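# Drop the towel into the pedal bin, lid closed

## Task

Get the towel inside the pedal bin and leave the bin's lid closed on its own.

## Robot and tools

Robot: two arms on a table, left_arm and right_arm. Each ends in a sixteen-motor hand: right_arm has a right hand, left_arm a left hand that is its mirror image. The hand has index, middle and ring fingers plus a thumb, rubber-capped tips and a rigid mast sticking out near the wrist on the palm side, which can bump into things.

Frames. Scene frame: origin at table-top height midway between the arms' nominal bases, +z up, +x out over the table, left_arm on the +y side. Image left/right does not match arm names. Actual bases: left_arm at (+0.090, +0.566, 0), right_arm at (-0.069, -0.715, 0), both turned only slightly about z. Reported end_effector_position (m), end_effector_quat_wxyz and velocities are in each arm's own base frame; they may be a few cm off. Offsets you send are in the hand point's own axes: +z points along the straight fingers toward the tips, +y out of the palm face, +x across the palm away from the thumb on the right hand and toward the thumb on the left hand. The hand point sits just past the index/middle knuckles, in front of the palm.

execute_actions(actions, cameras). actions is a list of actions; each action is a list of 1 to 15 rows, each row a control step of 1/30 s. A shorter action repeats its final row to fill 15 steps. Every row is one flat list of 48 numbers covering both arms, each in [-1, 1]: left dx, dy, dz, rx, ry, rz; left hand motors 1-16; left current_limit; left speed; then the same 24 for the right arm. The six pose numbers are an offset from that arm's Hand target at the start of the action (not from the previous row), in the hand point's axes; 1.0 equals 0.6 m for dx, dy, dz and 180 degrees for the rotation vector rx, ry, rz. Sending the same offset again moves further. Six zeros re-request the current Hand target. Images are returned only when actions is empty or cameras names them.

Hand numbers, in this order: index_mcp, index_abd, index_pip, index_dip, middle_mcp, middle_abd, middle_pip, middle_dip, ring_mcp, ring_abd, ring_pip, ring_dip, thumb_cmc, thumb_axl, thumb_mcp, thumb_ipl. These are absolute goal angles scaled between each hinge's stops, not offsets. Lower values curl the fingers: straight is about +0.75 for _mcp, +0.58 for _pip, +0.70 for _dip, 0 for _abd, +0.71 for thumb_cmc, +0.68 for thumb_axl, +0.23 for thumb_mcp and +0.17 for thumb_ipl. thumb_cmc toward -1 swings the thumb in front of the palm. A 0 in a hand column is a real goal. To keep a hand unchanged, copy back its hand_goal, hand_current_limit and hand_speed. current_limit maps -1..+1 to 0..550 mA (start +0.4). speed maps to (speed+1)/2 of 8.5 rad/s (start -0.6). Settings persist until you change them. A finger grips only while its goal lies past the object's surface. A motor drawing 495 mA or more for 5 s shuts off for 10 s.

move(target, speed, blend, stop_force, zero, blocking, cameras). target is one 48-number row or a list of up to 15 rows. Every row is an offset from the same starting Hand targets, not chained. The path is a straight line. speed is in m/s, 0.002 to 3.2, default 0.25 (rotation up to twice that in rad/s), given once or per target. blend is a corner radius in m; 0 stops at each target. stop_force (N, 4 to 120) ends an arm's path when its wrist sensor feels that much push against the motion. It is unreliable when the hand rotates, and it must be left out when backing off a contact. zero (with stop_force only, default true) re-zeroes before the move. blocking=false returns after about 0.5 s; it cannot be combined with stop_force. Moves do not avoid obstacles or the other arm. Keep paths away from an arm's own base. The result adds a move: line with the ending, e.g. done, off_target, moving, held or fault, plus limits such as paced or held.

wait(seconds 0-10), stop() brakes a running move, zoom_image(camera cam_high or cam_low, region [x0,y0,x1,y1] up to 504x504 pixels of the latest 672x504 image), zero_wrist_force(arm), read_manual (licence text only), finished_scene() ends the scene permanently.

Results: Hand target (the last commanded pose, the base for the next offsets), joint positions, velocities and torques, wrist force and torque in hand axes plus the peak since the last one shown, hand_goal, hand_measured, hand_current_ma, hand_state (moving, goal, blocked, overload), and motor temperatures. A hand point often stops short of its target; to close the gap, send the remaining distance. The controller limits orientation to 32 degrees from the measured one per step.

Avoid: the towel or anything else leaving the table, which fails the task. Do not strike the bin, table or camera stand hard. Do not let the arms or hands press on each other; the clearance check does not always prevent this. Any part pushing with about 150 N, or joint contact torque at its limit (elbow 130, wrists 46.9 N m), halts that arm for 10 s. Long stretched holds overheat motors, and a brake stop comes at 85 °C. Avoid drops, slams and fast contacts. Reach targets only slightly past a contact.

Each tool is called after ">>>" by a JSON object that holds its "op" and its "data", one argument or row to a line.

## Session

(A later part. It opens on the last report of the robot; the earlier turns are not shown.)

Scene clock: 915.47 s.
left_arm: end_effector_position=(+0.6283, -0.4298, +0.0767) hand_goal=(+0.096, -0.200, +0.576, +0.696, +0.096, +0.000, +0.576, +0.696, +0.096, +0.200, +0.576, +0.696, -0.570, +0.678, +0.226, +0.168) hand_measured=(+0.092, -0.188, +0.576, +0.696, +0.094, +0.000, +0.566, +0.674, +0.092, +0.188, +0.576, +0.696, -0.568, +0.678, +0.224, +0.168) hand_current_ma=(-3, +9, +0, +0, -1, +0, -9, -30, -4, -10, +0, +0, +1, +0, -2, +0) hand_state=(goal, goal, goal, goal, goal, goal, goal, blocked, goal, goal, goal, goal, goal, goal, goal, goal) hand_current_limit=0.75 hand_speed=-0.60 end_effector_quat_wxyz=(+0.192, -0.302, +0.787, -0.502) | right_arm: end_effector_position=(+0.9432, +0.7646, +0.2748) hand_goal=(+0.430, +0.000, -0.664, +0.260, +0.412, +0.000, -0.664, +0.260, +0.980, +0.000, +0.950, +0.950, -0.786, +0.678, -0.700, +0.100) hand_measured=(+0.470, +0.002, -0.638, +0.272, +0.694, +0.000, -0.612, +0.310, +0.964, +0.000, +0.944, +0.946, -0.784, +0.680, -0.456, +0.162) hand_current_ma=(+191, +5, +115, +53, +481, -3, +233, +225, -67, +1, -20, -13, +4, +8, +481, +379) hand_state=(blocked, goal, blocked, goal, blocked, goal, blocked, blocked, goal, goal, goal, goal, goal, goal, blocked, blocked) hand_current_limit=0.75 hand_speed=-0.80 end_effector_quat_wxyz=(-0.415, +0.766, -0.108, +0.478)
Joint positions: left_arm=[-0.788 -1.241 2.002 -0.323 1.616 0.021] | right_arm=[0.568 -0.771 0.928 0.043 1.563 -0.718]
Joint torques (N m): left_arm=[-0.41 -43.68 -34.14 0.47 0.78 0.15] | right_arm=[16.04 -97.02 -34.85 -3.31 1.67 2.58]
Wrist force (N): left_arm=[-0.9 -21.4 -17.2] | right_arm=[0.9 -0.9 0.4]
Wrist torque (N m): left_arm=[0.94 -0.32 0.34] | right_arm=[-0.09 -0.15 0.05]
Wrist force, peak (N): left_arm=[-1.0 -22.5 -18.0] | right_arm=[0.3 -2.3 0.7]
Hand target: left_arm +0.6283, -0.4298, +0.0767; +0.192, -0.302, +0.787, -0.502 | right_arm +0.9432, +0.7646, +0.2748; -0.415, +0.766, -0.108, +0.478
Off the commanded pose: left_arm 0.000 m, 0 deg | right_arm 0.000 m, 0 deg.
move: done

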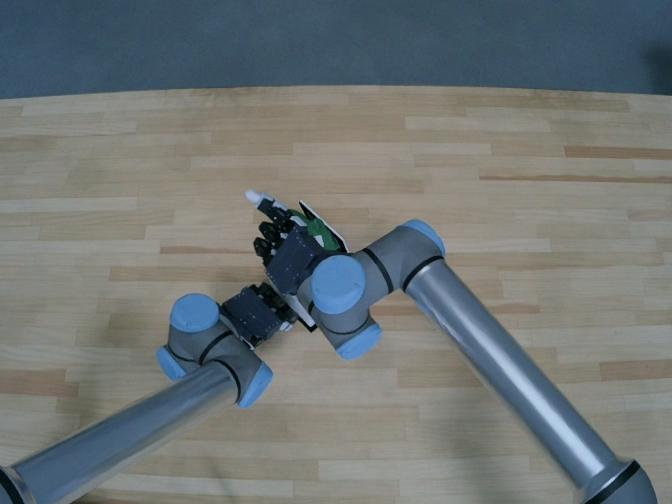

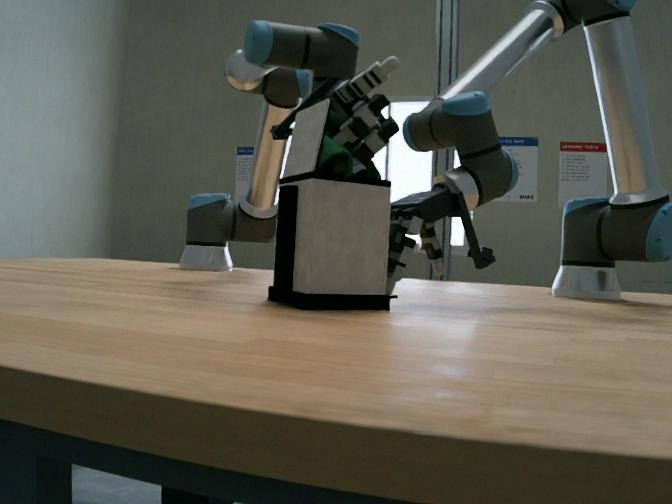

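>>> {"op": "move", "data": {
  "target": [0,0,0,0,0,0, 0.096,-0.2,0.576,0.696,0.096,0,0.576,0.696,0.096,0.2,0.576,0.696,-0.571,0.678,0.226,0.168,0.75,-0.6, 0,0,0,0,0,0, 0.98,0,-0.664,0.35,0.98,0,-0.664,0.35,0.98,0,0.95,0.95,-0.786,0.678,-0.247,0.168,0.6,-0.88],
  "speed": 0.1,
  "cameras": ["all"]
}}

>>> {"op": "zoom_image", "data": {
  "camera": "cam_low",
  "region": [220, 0, 470, 250]
}}

>>> {"op": "zoom_image", "data": {
  "camera": "cam_high",
  "region": [200, 160, 400, 360]
}}

Scene clock: 930.50 s.
left_arm: end_effector_position=(+0.6283, -0.4298, +0.0767) hand_goal=(+0.096, -0.200, +0.576, +0.696, +0.096, +0.000, +0.576, +0.696, +0.096, +0.200, +0.576, +0.696, -0.570, +0.678, +0.226, +0.168) hand_measured=(+0.092, -0.188, +0.576, +0.696, +0.094, +0.000, +0.566, +0.674, +0.092, +0.188, +0.576, +0.696, -0.568, +0.678, +0.224, +0.168) hand_current_ma=(-3, +9, +0, +0, -1, +0, -9, -30, -4, -10, +0, +0, +1, +0, -2, +0) hand_state=(goal, goal, goal, goal, goal, goal, goal, blocked, goal, goal, goal, goal, goal, goal, goal, goal) hand_current_limit=0.75 hand_speed=-0.60 end_effector_quat_wxyz=(+0.192, -0.302, +0.787, -0.502) | right_arm: end_effector_position=(+0.9432, +0.7646, +0.2748) hand_goal=(+0.980, +0.000, -0.664, +0.350, +0.980, +0.000, -0.664, +0.350, +0.980, +0.000, +0.950, +0.950, -0.786, +0.678, -0.246, +0.168) hand_measured=(+0.964, +0.002, -0.662, +0.348, +0.964, +0.000, -0.662, +0.352, +0.964, +0.000, +0.944, +0.946, -0.774, +0.682, -0.254, +0.168) hand_current_ma=(-73, +5, +9, -8, -73, -3, +9, +10, -67, +1, -20, -13, +46, +23, -42, +2) hand_state=(goal, goal, goal, goal, goal, goal, goal, goal, goal, goal, goal, goal, goal, goal, goal, goal) hand_current_limit=0.60 hand_speed=-0.88 end_effector_quat_wxyz=(-0.415, +0.766, -0.108, +0.478)
Joint positions: left_arm=[-0.788 -1.241 2.002 -0.323 1.616 0.021] | right_arm=[0.568 -0.771 0.928 0.043 1.563 -0.718]
Joint torques (N m): left_arm=[-3.21 -38.56 -33.05 0.91 0.49 0] | right_arm=[14.32 -97.18 -35.64 -3.45 1.85 3.1]
Wrist force (N): left_arm=[-1.6 -21.1 -17.2] | right_arm=[0.6 -1.4 0.7]
Wrist torque (N m): left_arm=[0.99 -0.24 0.28] | right_arm=[-0.14 -0.16 0.03]
Wrist force, peak (N): left_arm=[-1.1 -21.9 -17.6] | right_arm=[0.8 -1.5 0.8]
Hand target: left_arm +0.6283, -0.4298, +0.0767; +0.192, -0.302, +0.787, -0.502 | right_arm +0.9432, +0.7646, +0.2748; -0.415, +0.766, -0.108, +0.478
Off the commanded pose: left_arm 0.000 m, 0 deg | right_arm 0.000 m, 0 deg.
move: done

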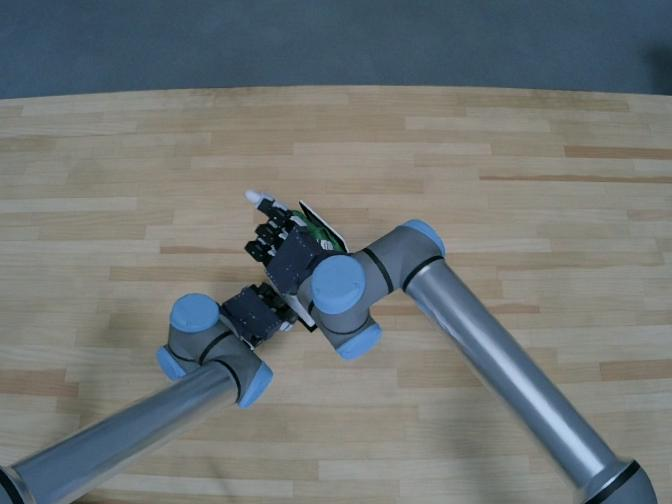

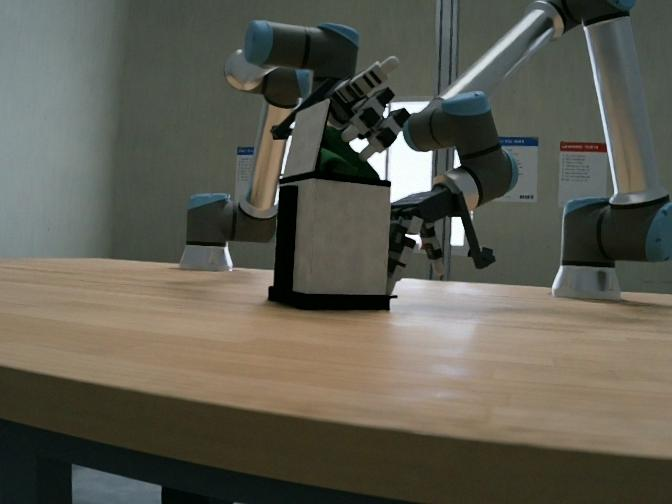

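Scaled by 2.016 from the camera's 672x504 image, which has a finer 960x720 frame.

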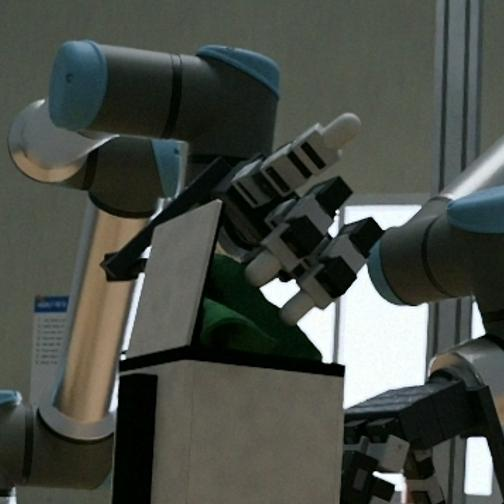

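Scaled by 2.520 from the camera's 672x504 image, which has a finer 960x720 frame.

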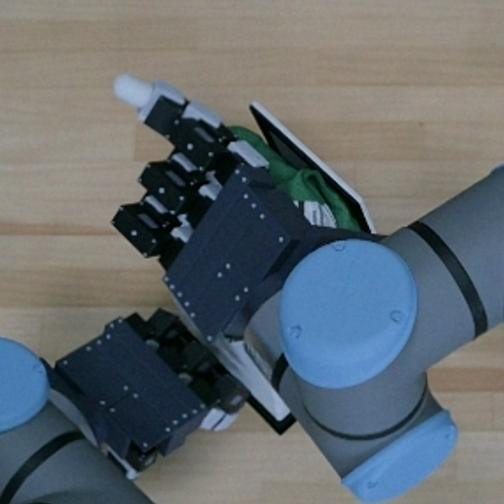

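>>> {"op": "move", "data": {
  "target": [0,0,0,0,0,0, 0.096,-0.2,0.576,0.696,0.096,0,0.576,0.696,0.096,0.2,0.576,0.696,-0.571,0.678,0.226,0.168,0.75,-0.6, 0.1286,-0.148,-0.0396,0,0,0, 0.98,0,-0.664,0.35,0.98,0,-0.664,0.35,0.98,0,0.95,0.95,-0.786,0.678,-0.247,0.168,0.6,-0.88],
  "speed": 0.1,
  "cameras": ["all"]
}}

>>> {"op": "zoom_image", "data": {
  "camera": "cam_low",
  "region": [220, 0, 470, 250]
}}

>>> {"op": "zoom_image", "data": {
  "camera": "cam_high",
  "region": [200, 160, 400, 360]
}}

Scene clock: 951.00 s.
left_arm: end_effector_position=(+0.6283, -0.4298, +0.0767) hand_goal=(+0.096, -0.200, +0.576, +0.696, +0.096, +0.000, +0.576, +0.696, +0.096, +0.200, +0.576, +0.696, -0.570, +0.678, +0.226, +0.168) hand_measured=(+0.092, -0.188, +0.576, +0.696, +0.094, +0.000, +0.566, +0.674, +0.092, +0.188, +0.576, +0.696, -0.568, +0.678, +0.224, +0.168) hand_current_ma=(-3, +9, +0, +0, -1, +0, -9, -30, -4, -10, +0, +0, +1, +0, -2, +0) hand_state=(goal, goal, goal, goal, goal, goal, goal, blocked, goal, goal, goal, goal, goal, goal, goal, goal) hand_current_limit=0.75 hand_speed=-0.60 end_effector_quat_wxyz=(+0.192, -0.302, +0.787, -0.502) | right_arm: end_effector_position=(+0.9432, +0.7647, +0.3948) hand_goal=(+0.980, +0.000, -0.664, +0.350, +0.980, +0.000, -0.664, +0.350, +0.980, +0.000, +0.950, +0.950, -0.786, +0.678, -0.246, +0.168) hand_measured=(+0.964, +0.002, -0.662, +0.348, +0.964, +0.000, -0.662, +0.352, +0.964, +0.000, +0.944, +0.946, -0.770, +0.686, -0.248, +0.168) hand_current_ma=(-69, +5, +9, -8, -69, -3, +8, +10, -67, +1, -20, -13, +64, +37, -6, +2) hand_state=(goal, goal, goal, goal, goal, goal, goal, goal, goal, goal, goal, goal, goal, goal, goal, goal) hand_current_limit=0.60 hand_speed=-0.88 end_effector_quat_wxyz=(-0.415, +0.766, -0.108, +0.478)
Joint positions: left_arm=[-0.788 -1.241 2.002 -0.323 1.616 0.021] | right_arm=[0.568 -0.786 0.744 0.242 1.563 -0.718]
Joint torques (N m): left_arm=[-0.63 -38.61 -33.53 1.06 0.93 0] | right_arm=[16.2 -96.83 -51.58 1.06 1.57 2.29]
Wrist force (N): left_arm=[-1.4 -20.5 -16.5] | right_arm=[0.9 -0.9 0.7]
Wrist torque (N m): left_arm=[0.92 -0.28 0.31] | right_arm=[-0.13 -0.15 0.01]
Wrist force, peak (N): left_arm=[-1.4 -22.0 -17.6] | right_arm=[1.6 -1.7 0.8]
Hand target: left_arm +0.6283, -0.4298, +0.0767; +0.192, -0.302, +0.787, -0.502 | right_arm +0.9432, +0.7647, +0.3948; -0.415, +0.766, -0.108, +0.478
Off the commanded pose: left_arm 0.000 m, 0 deg | right_arm 0.000 m, 0 deg.
move: done

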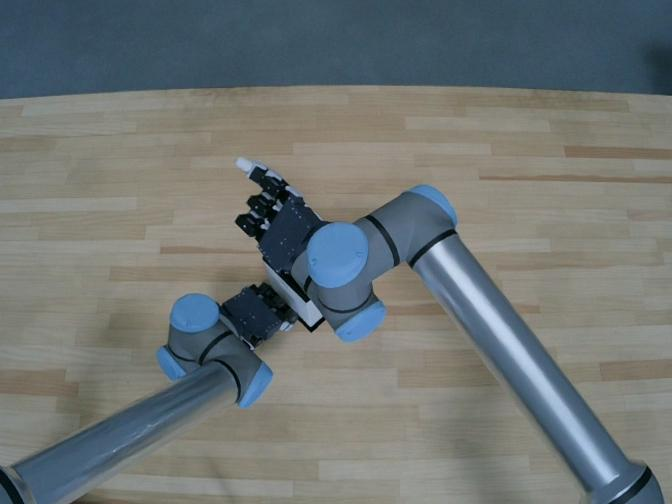

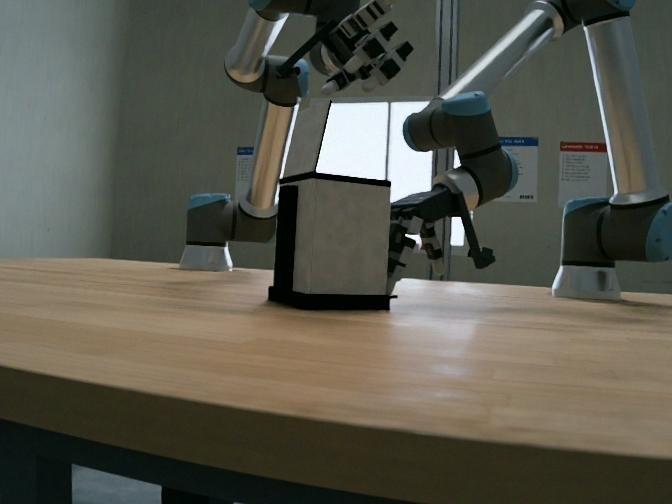

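Scaled by 2.016 from the camera's 672x504 image, which has a finer 960x720 frame.

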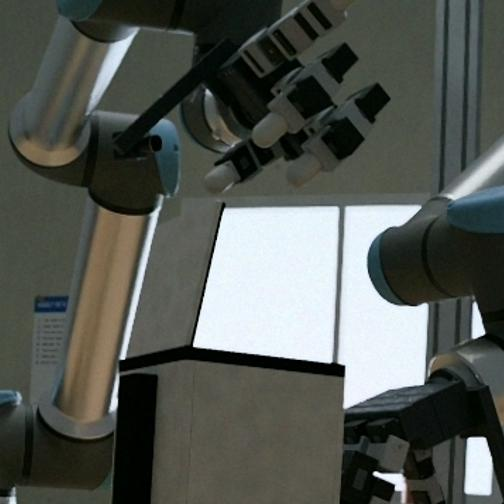

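Scaled by 2.520 from the camera's 672x504 image, which has a finer 960x720 frame.

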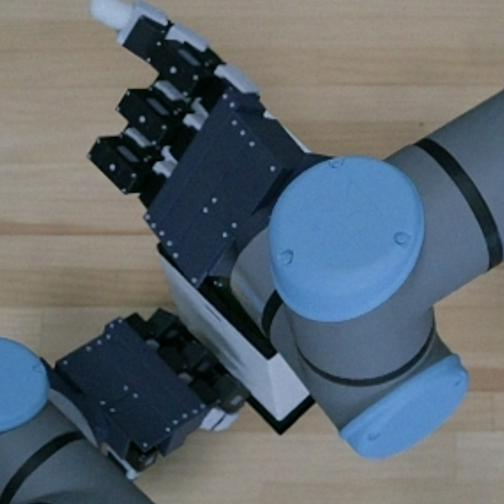

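>>> {"op": "move", "data": {
  "target": [0,0,0,0,0,0, 0.096,-0.2,0.576,0.696,0.096,0,0.576,0.696,0.096,0.2,0.576,0.696,-0.571,0.678,0.226,0.168,0.75,-0.6, 0.0643,0.0338,-0.4223,0,0,0, 0.754,0,0.576,0.696,0.754,0,0.576,0.696,0.754,0,0.576,0.696,-0.571,0.678,0.226,0.168,0.4,-0.8],
  "speed": 0.25,
  "cameras": ["all"]
}}

>>> {"op": "zoom_image", "data": {
  "camera": "cam_high",
  "region": [230, 180, 390, 340]
}}

>>> {"op": "move", "data": {
  "target": [
    [0,-0.0604,-0.0282,0,0,0, 0.096,-0.2,0.576,0.696,0.096,0,0.576,0.696,0.096,0.2,0.576,0.696,-0.571,0.678,0.226,0.168,0.75,-0.6, 0,0,0,0,0,0, 0.754,0,0.576,0.696,0.754,0,0.576,0.696,0.754,0,0.576,0.696,-0.571,0.678,0.226,0.168,0.4,-0.8],
    [0,-0.0343,-0.1631,0,0,0, 0.096,-0.2,0.576,0.696,0.096,0,0.576,0.696,0.096,0.2,0.576,0.696,-0.571,0.678,0.226,0.168,0.75,-0.6, 0,0,0,0,0,0, 0.754,0,0.576,0.696,0.754,0,0.576,0.696,0.754,0,0.576,0.696,-0.571,0.678,0.226,0.168,0.4,-0.8]
  ],
  "speed": [0.025, 0.15],
  "blend": 0.005,
  "cameras": ["all"]
}}

>>> {"op": "zoom_image", "data": {
  "camera": "cam_high",
  "region": [200, 160, 400, 360]
}}

>>> {"op": "zoom_image", "data": {
  "camera": "cam_low",
  "region": [220, 100, 470, 330]
}}

Scene clock: 966.73 s.
left_arm: end_effector_position=(+0.6283, -0.4298, +0.0767) hand_goal=(+0.096, -0.200, +0.576, +0.696, +0.096, +0.000, +0.576, +0.696, +0.096, +0.200, +0.576, +0.696, -0.570, +0.678, +0.226, +0.168) hand_measured=(+0.092, -0.188, +0.576, +0.696, +0.094, +0.000, +0.566, +0.674, +0.092, +0.188, +0.576, +0.696, -0.568, +0.678, +0.224, +0.168) hand_current_ma=(-3, +9, +0, +0, -1, +0, -9, -30, -4, -10, +0, +0, +1, +0, -2, +0) hand_state=(goal, goal, goal, goal, goal, goal, goal, blocked, goal, goal, goal, goal, goal, goal, goal, goal) hand_current_limit=0.75 hand_speed=-0.60 end_effector_quat_wxyz=(+0.192, -0.302, +0.787, -0.502) | right_arm: end_effector_position=(+0.7597, +0.5950, +0.4548) hand_goal=(+0.754, +0.000, +0.576, +0.696, +0.754, +0.000, +0.576, +0.696, +0.754, +0.000, +0.576, +0.696, -0.570, +0.678, +0.226, +0.168) hand_measured=(+0.748, +0.002, +0.570, +0.692, +0.748, +0.000, +0.570, +0.694, +0.748, +0.000, +0.576, +0.698, -0.566, +0.680, +0.224, +0.168) hand_current_ma=(-23, +5, -27, -13, -23, -1, -25, -10, -22, +1, +2, +10, +12, +12, -14, +2) hand_state=(goal, goal, goal, goal, goal, goal, goal, goal, goal, goal, goal, goal, goal, goal, goal, goal) hand_current_limit=0.40 hand_speed=-0.80 end_effector_quat_wxyz=(-0.415, +0.766, -0.108, +0.478)
Joint positions: left_arm=[-0.788 -1.241 2.002 -0.323 1.616 0.021] | right_arm=[0.507 -1.271 1.389 0.082 1.504 -0.73]
Joint torques (N m): left_arm=[1.15 -39.07 -34.43 0.64 0.75 0.09] | right_arm=[-16.52 -98.45 -35.04 -3.24 -2 -3.27]
Wrist force (N): left_arm=[-1.2 -21.4 -17.2] | right_arm=[1.1 -1.0 0.5]
Wrist torque (N m): left_arm=[0.95 -0.28 0.31] | right_arm=[-0.14 -0.19 0.20]
Wrist force, peak (N): left_arm=[-1.1 -21.6 -17.8] | right_arm=[-0.1 -1.5 2.5]
Hand target: left_arm +0.6283, -0.4298, +0.0767; +0.192, -0.302, +0.787, -0.502 | right_arm +0.7597, +0.5950, +0.4548; -0.415, +0.766, -0.108, +0.478
Off the commanded pose: left_arm 0.000 m, 0 deg | right_arm 0.000 m, 0 deg.
move: done

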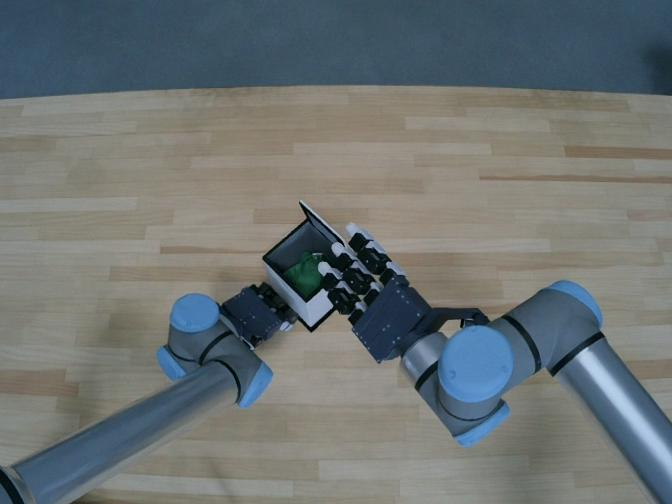

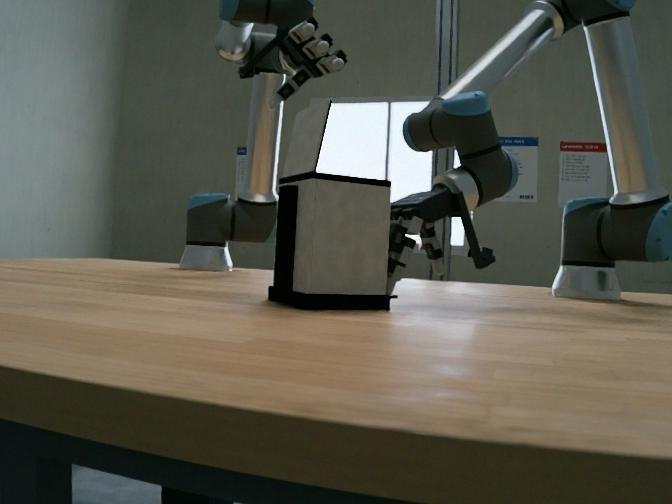

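Scaled by 3.150 from the camera's 672x504 image, which has a finer 960x720 frame.

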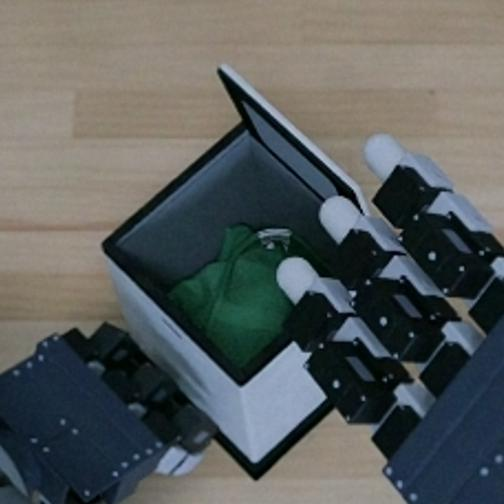

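Scene clock: 969.37 s.
left_arm: end_effector_position=(+0.5748, -0.3704, +0.1367) hand_goal=(+0.096, -0.200, +0.576, +0.696, +0.096, +0.000, +0.576, +0.696, +0.096, +0.200, +0.576, +0.696, -0.570, +0.678, +0.226, +0.168) hand_measured=(+0.092, -0.188, +0.576, +0.696, +0.096, +0.000, +0.576, +0.694, +0.092, +0.188, +0.576, +0.696, -0.568, +0.678, +0.224, +0.168) hand_current_ma=(-2, +9, +0, +0, +0, +0, +0, +0, -3, -10, +0, +0, +1, +0, -2, +0) hand_state=(goal, goal, goal, goal, goal, goal, goal, goal, goal, goal, goal, goal, goal, goal, goal, goal) hand_current_limit=0.75 hand_speed=-0.60 end_effector_quat_wxyz=(+0.192, -0.302, +0.787, -0.502) | right_arm: end_effector_position=(+0.7597, +0.5950, +0.4548) hand_goal=(+0.754, +0.000, +0.576, +0.696, +0.754, +0.000, +0.576, +0.696, +0.754, +0.000, +0.576, +0.696, -0.570, +0.678, +0.226, +0.168) hand_measured=(+0.748, +0.002, +0.570, +0.692, +0.748, +0.000, +0.570, +0.694, +0.748, +0.000, +0.576, +0.698, -0.566, +0.680, +0.224, +0.168) hand_current_ma=(-23, +5, -27, -13, -23, -1, -25, -10, -22, +1, +2, +10, +12, +12, -14, +2) hand_state=(goal, goal, goal, goal, goal, goal, goal, goal, goal, goal, goal, goal, goal, goal, goal, goal) hand_current_limit=0.40 hand_speed=-0.80 end_effector_quat_wxyz=(-0.415, +0.766, -0.108, +0.478)
Joint positions: left_arm=[-0.779 -1.423 2.105 -0.245 1.624 0.025] | right_arm=[0.507 -1.271 1.389 0.082 1.504 -0.73]
Joint torques (N m): left_arm=[5.04 -62.86 -29.25 1.8 1.74 2.67] | right_arm=[-19.53 -99.07 -35.27 -3.34 -1.97 -3.31]
Wrist force (N): left_arm=[0.7 0.3 -0.7] | right_arm=[1.0 -1.2 0.6]
Wrist torque (N m): left_arm=[0.18 -0.18 -0.19] | right_arm=[-0.16 -0.17 0.19]
Wrist force, peak (N): left_arm=[-0.7 -20.7 -17.5] | right_arm=[1.9 -0.9 0.7]
Hand target: left_arm +0.5748, -0.3704, +0.1368; +0.192, -0.302, +0.787, -0.502 | right_arm +0.7597, +0.5950, +0.4548; -0.415, +0.766, -0.108, +0.478
Off the commanded pose: left_arm 0.000 m, 0 deg | right_arm 0.000 m, 0 deg.
move: done

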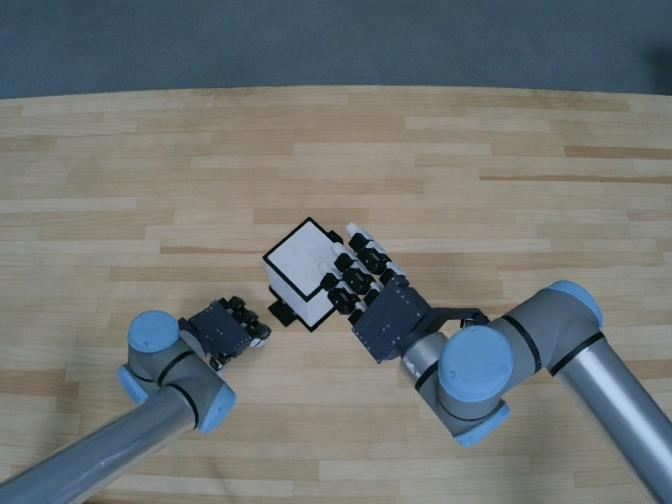

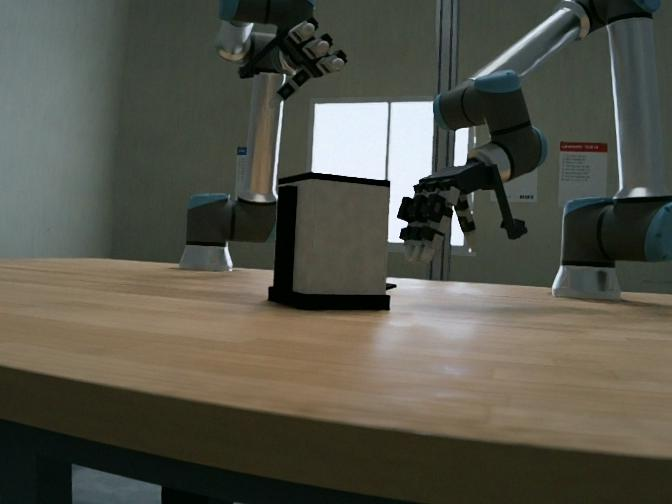

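Scaled by 2.520 from the camera's 672x504 image, which has a finer 960x720 frame.

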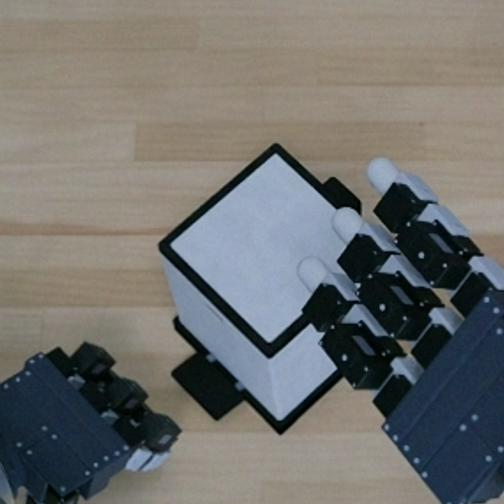

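Scaled by 2.016 from the camera's 672x504 image, which has a finer 960x720 frame.

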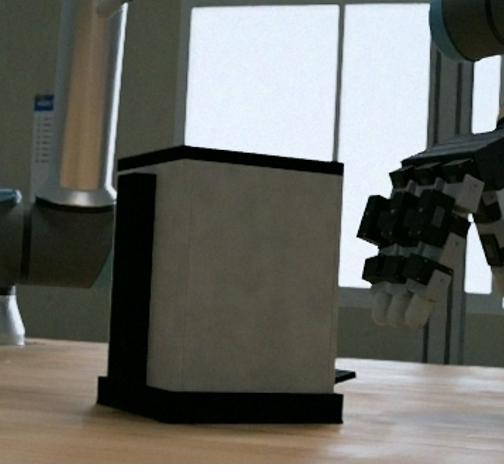

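The towel is inside the bin, the lid has closed flat, and neither hand is touching the bin or the towel.

>>> {"op": "finished_scene", "data": {

}}

The scene is finished: the task was done.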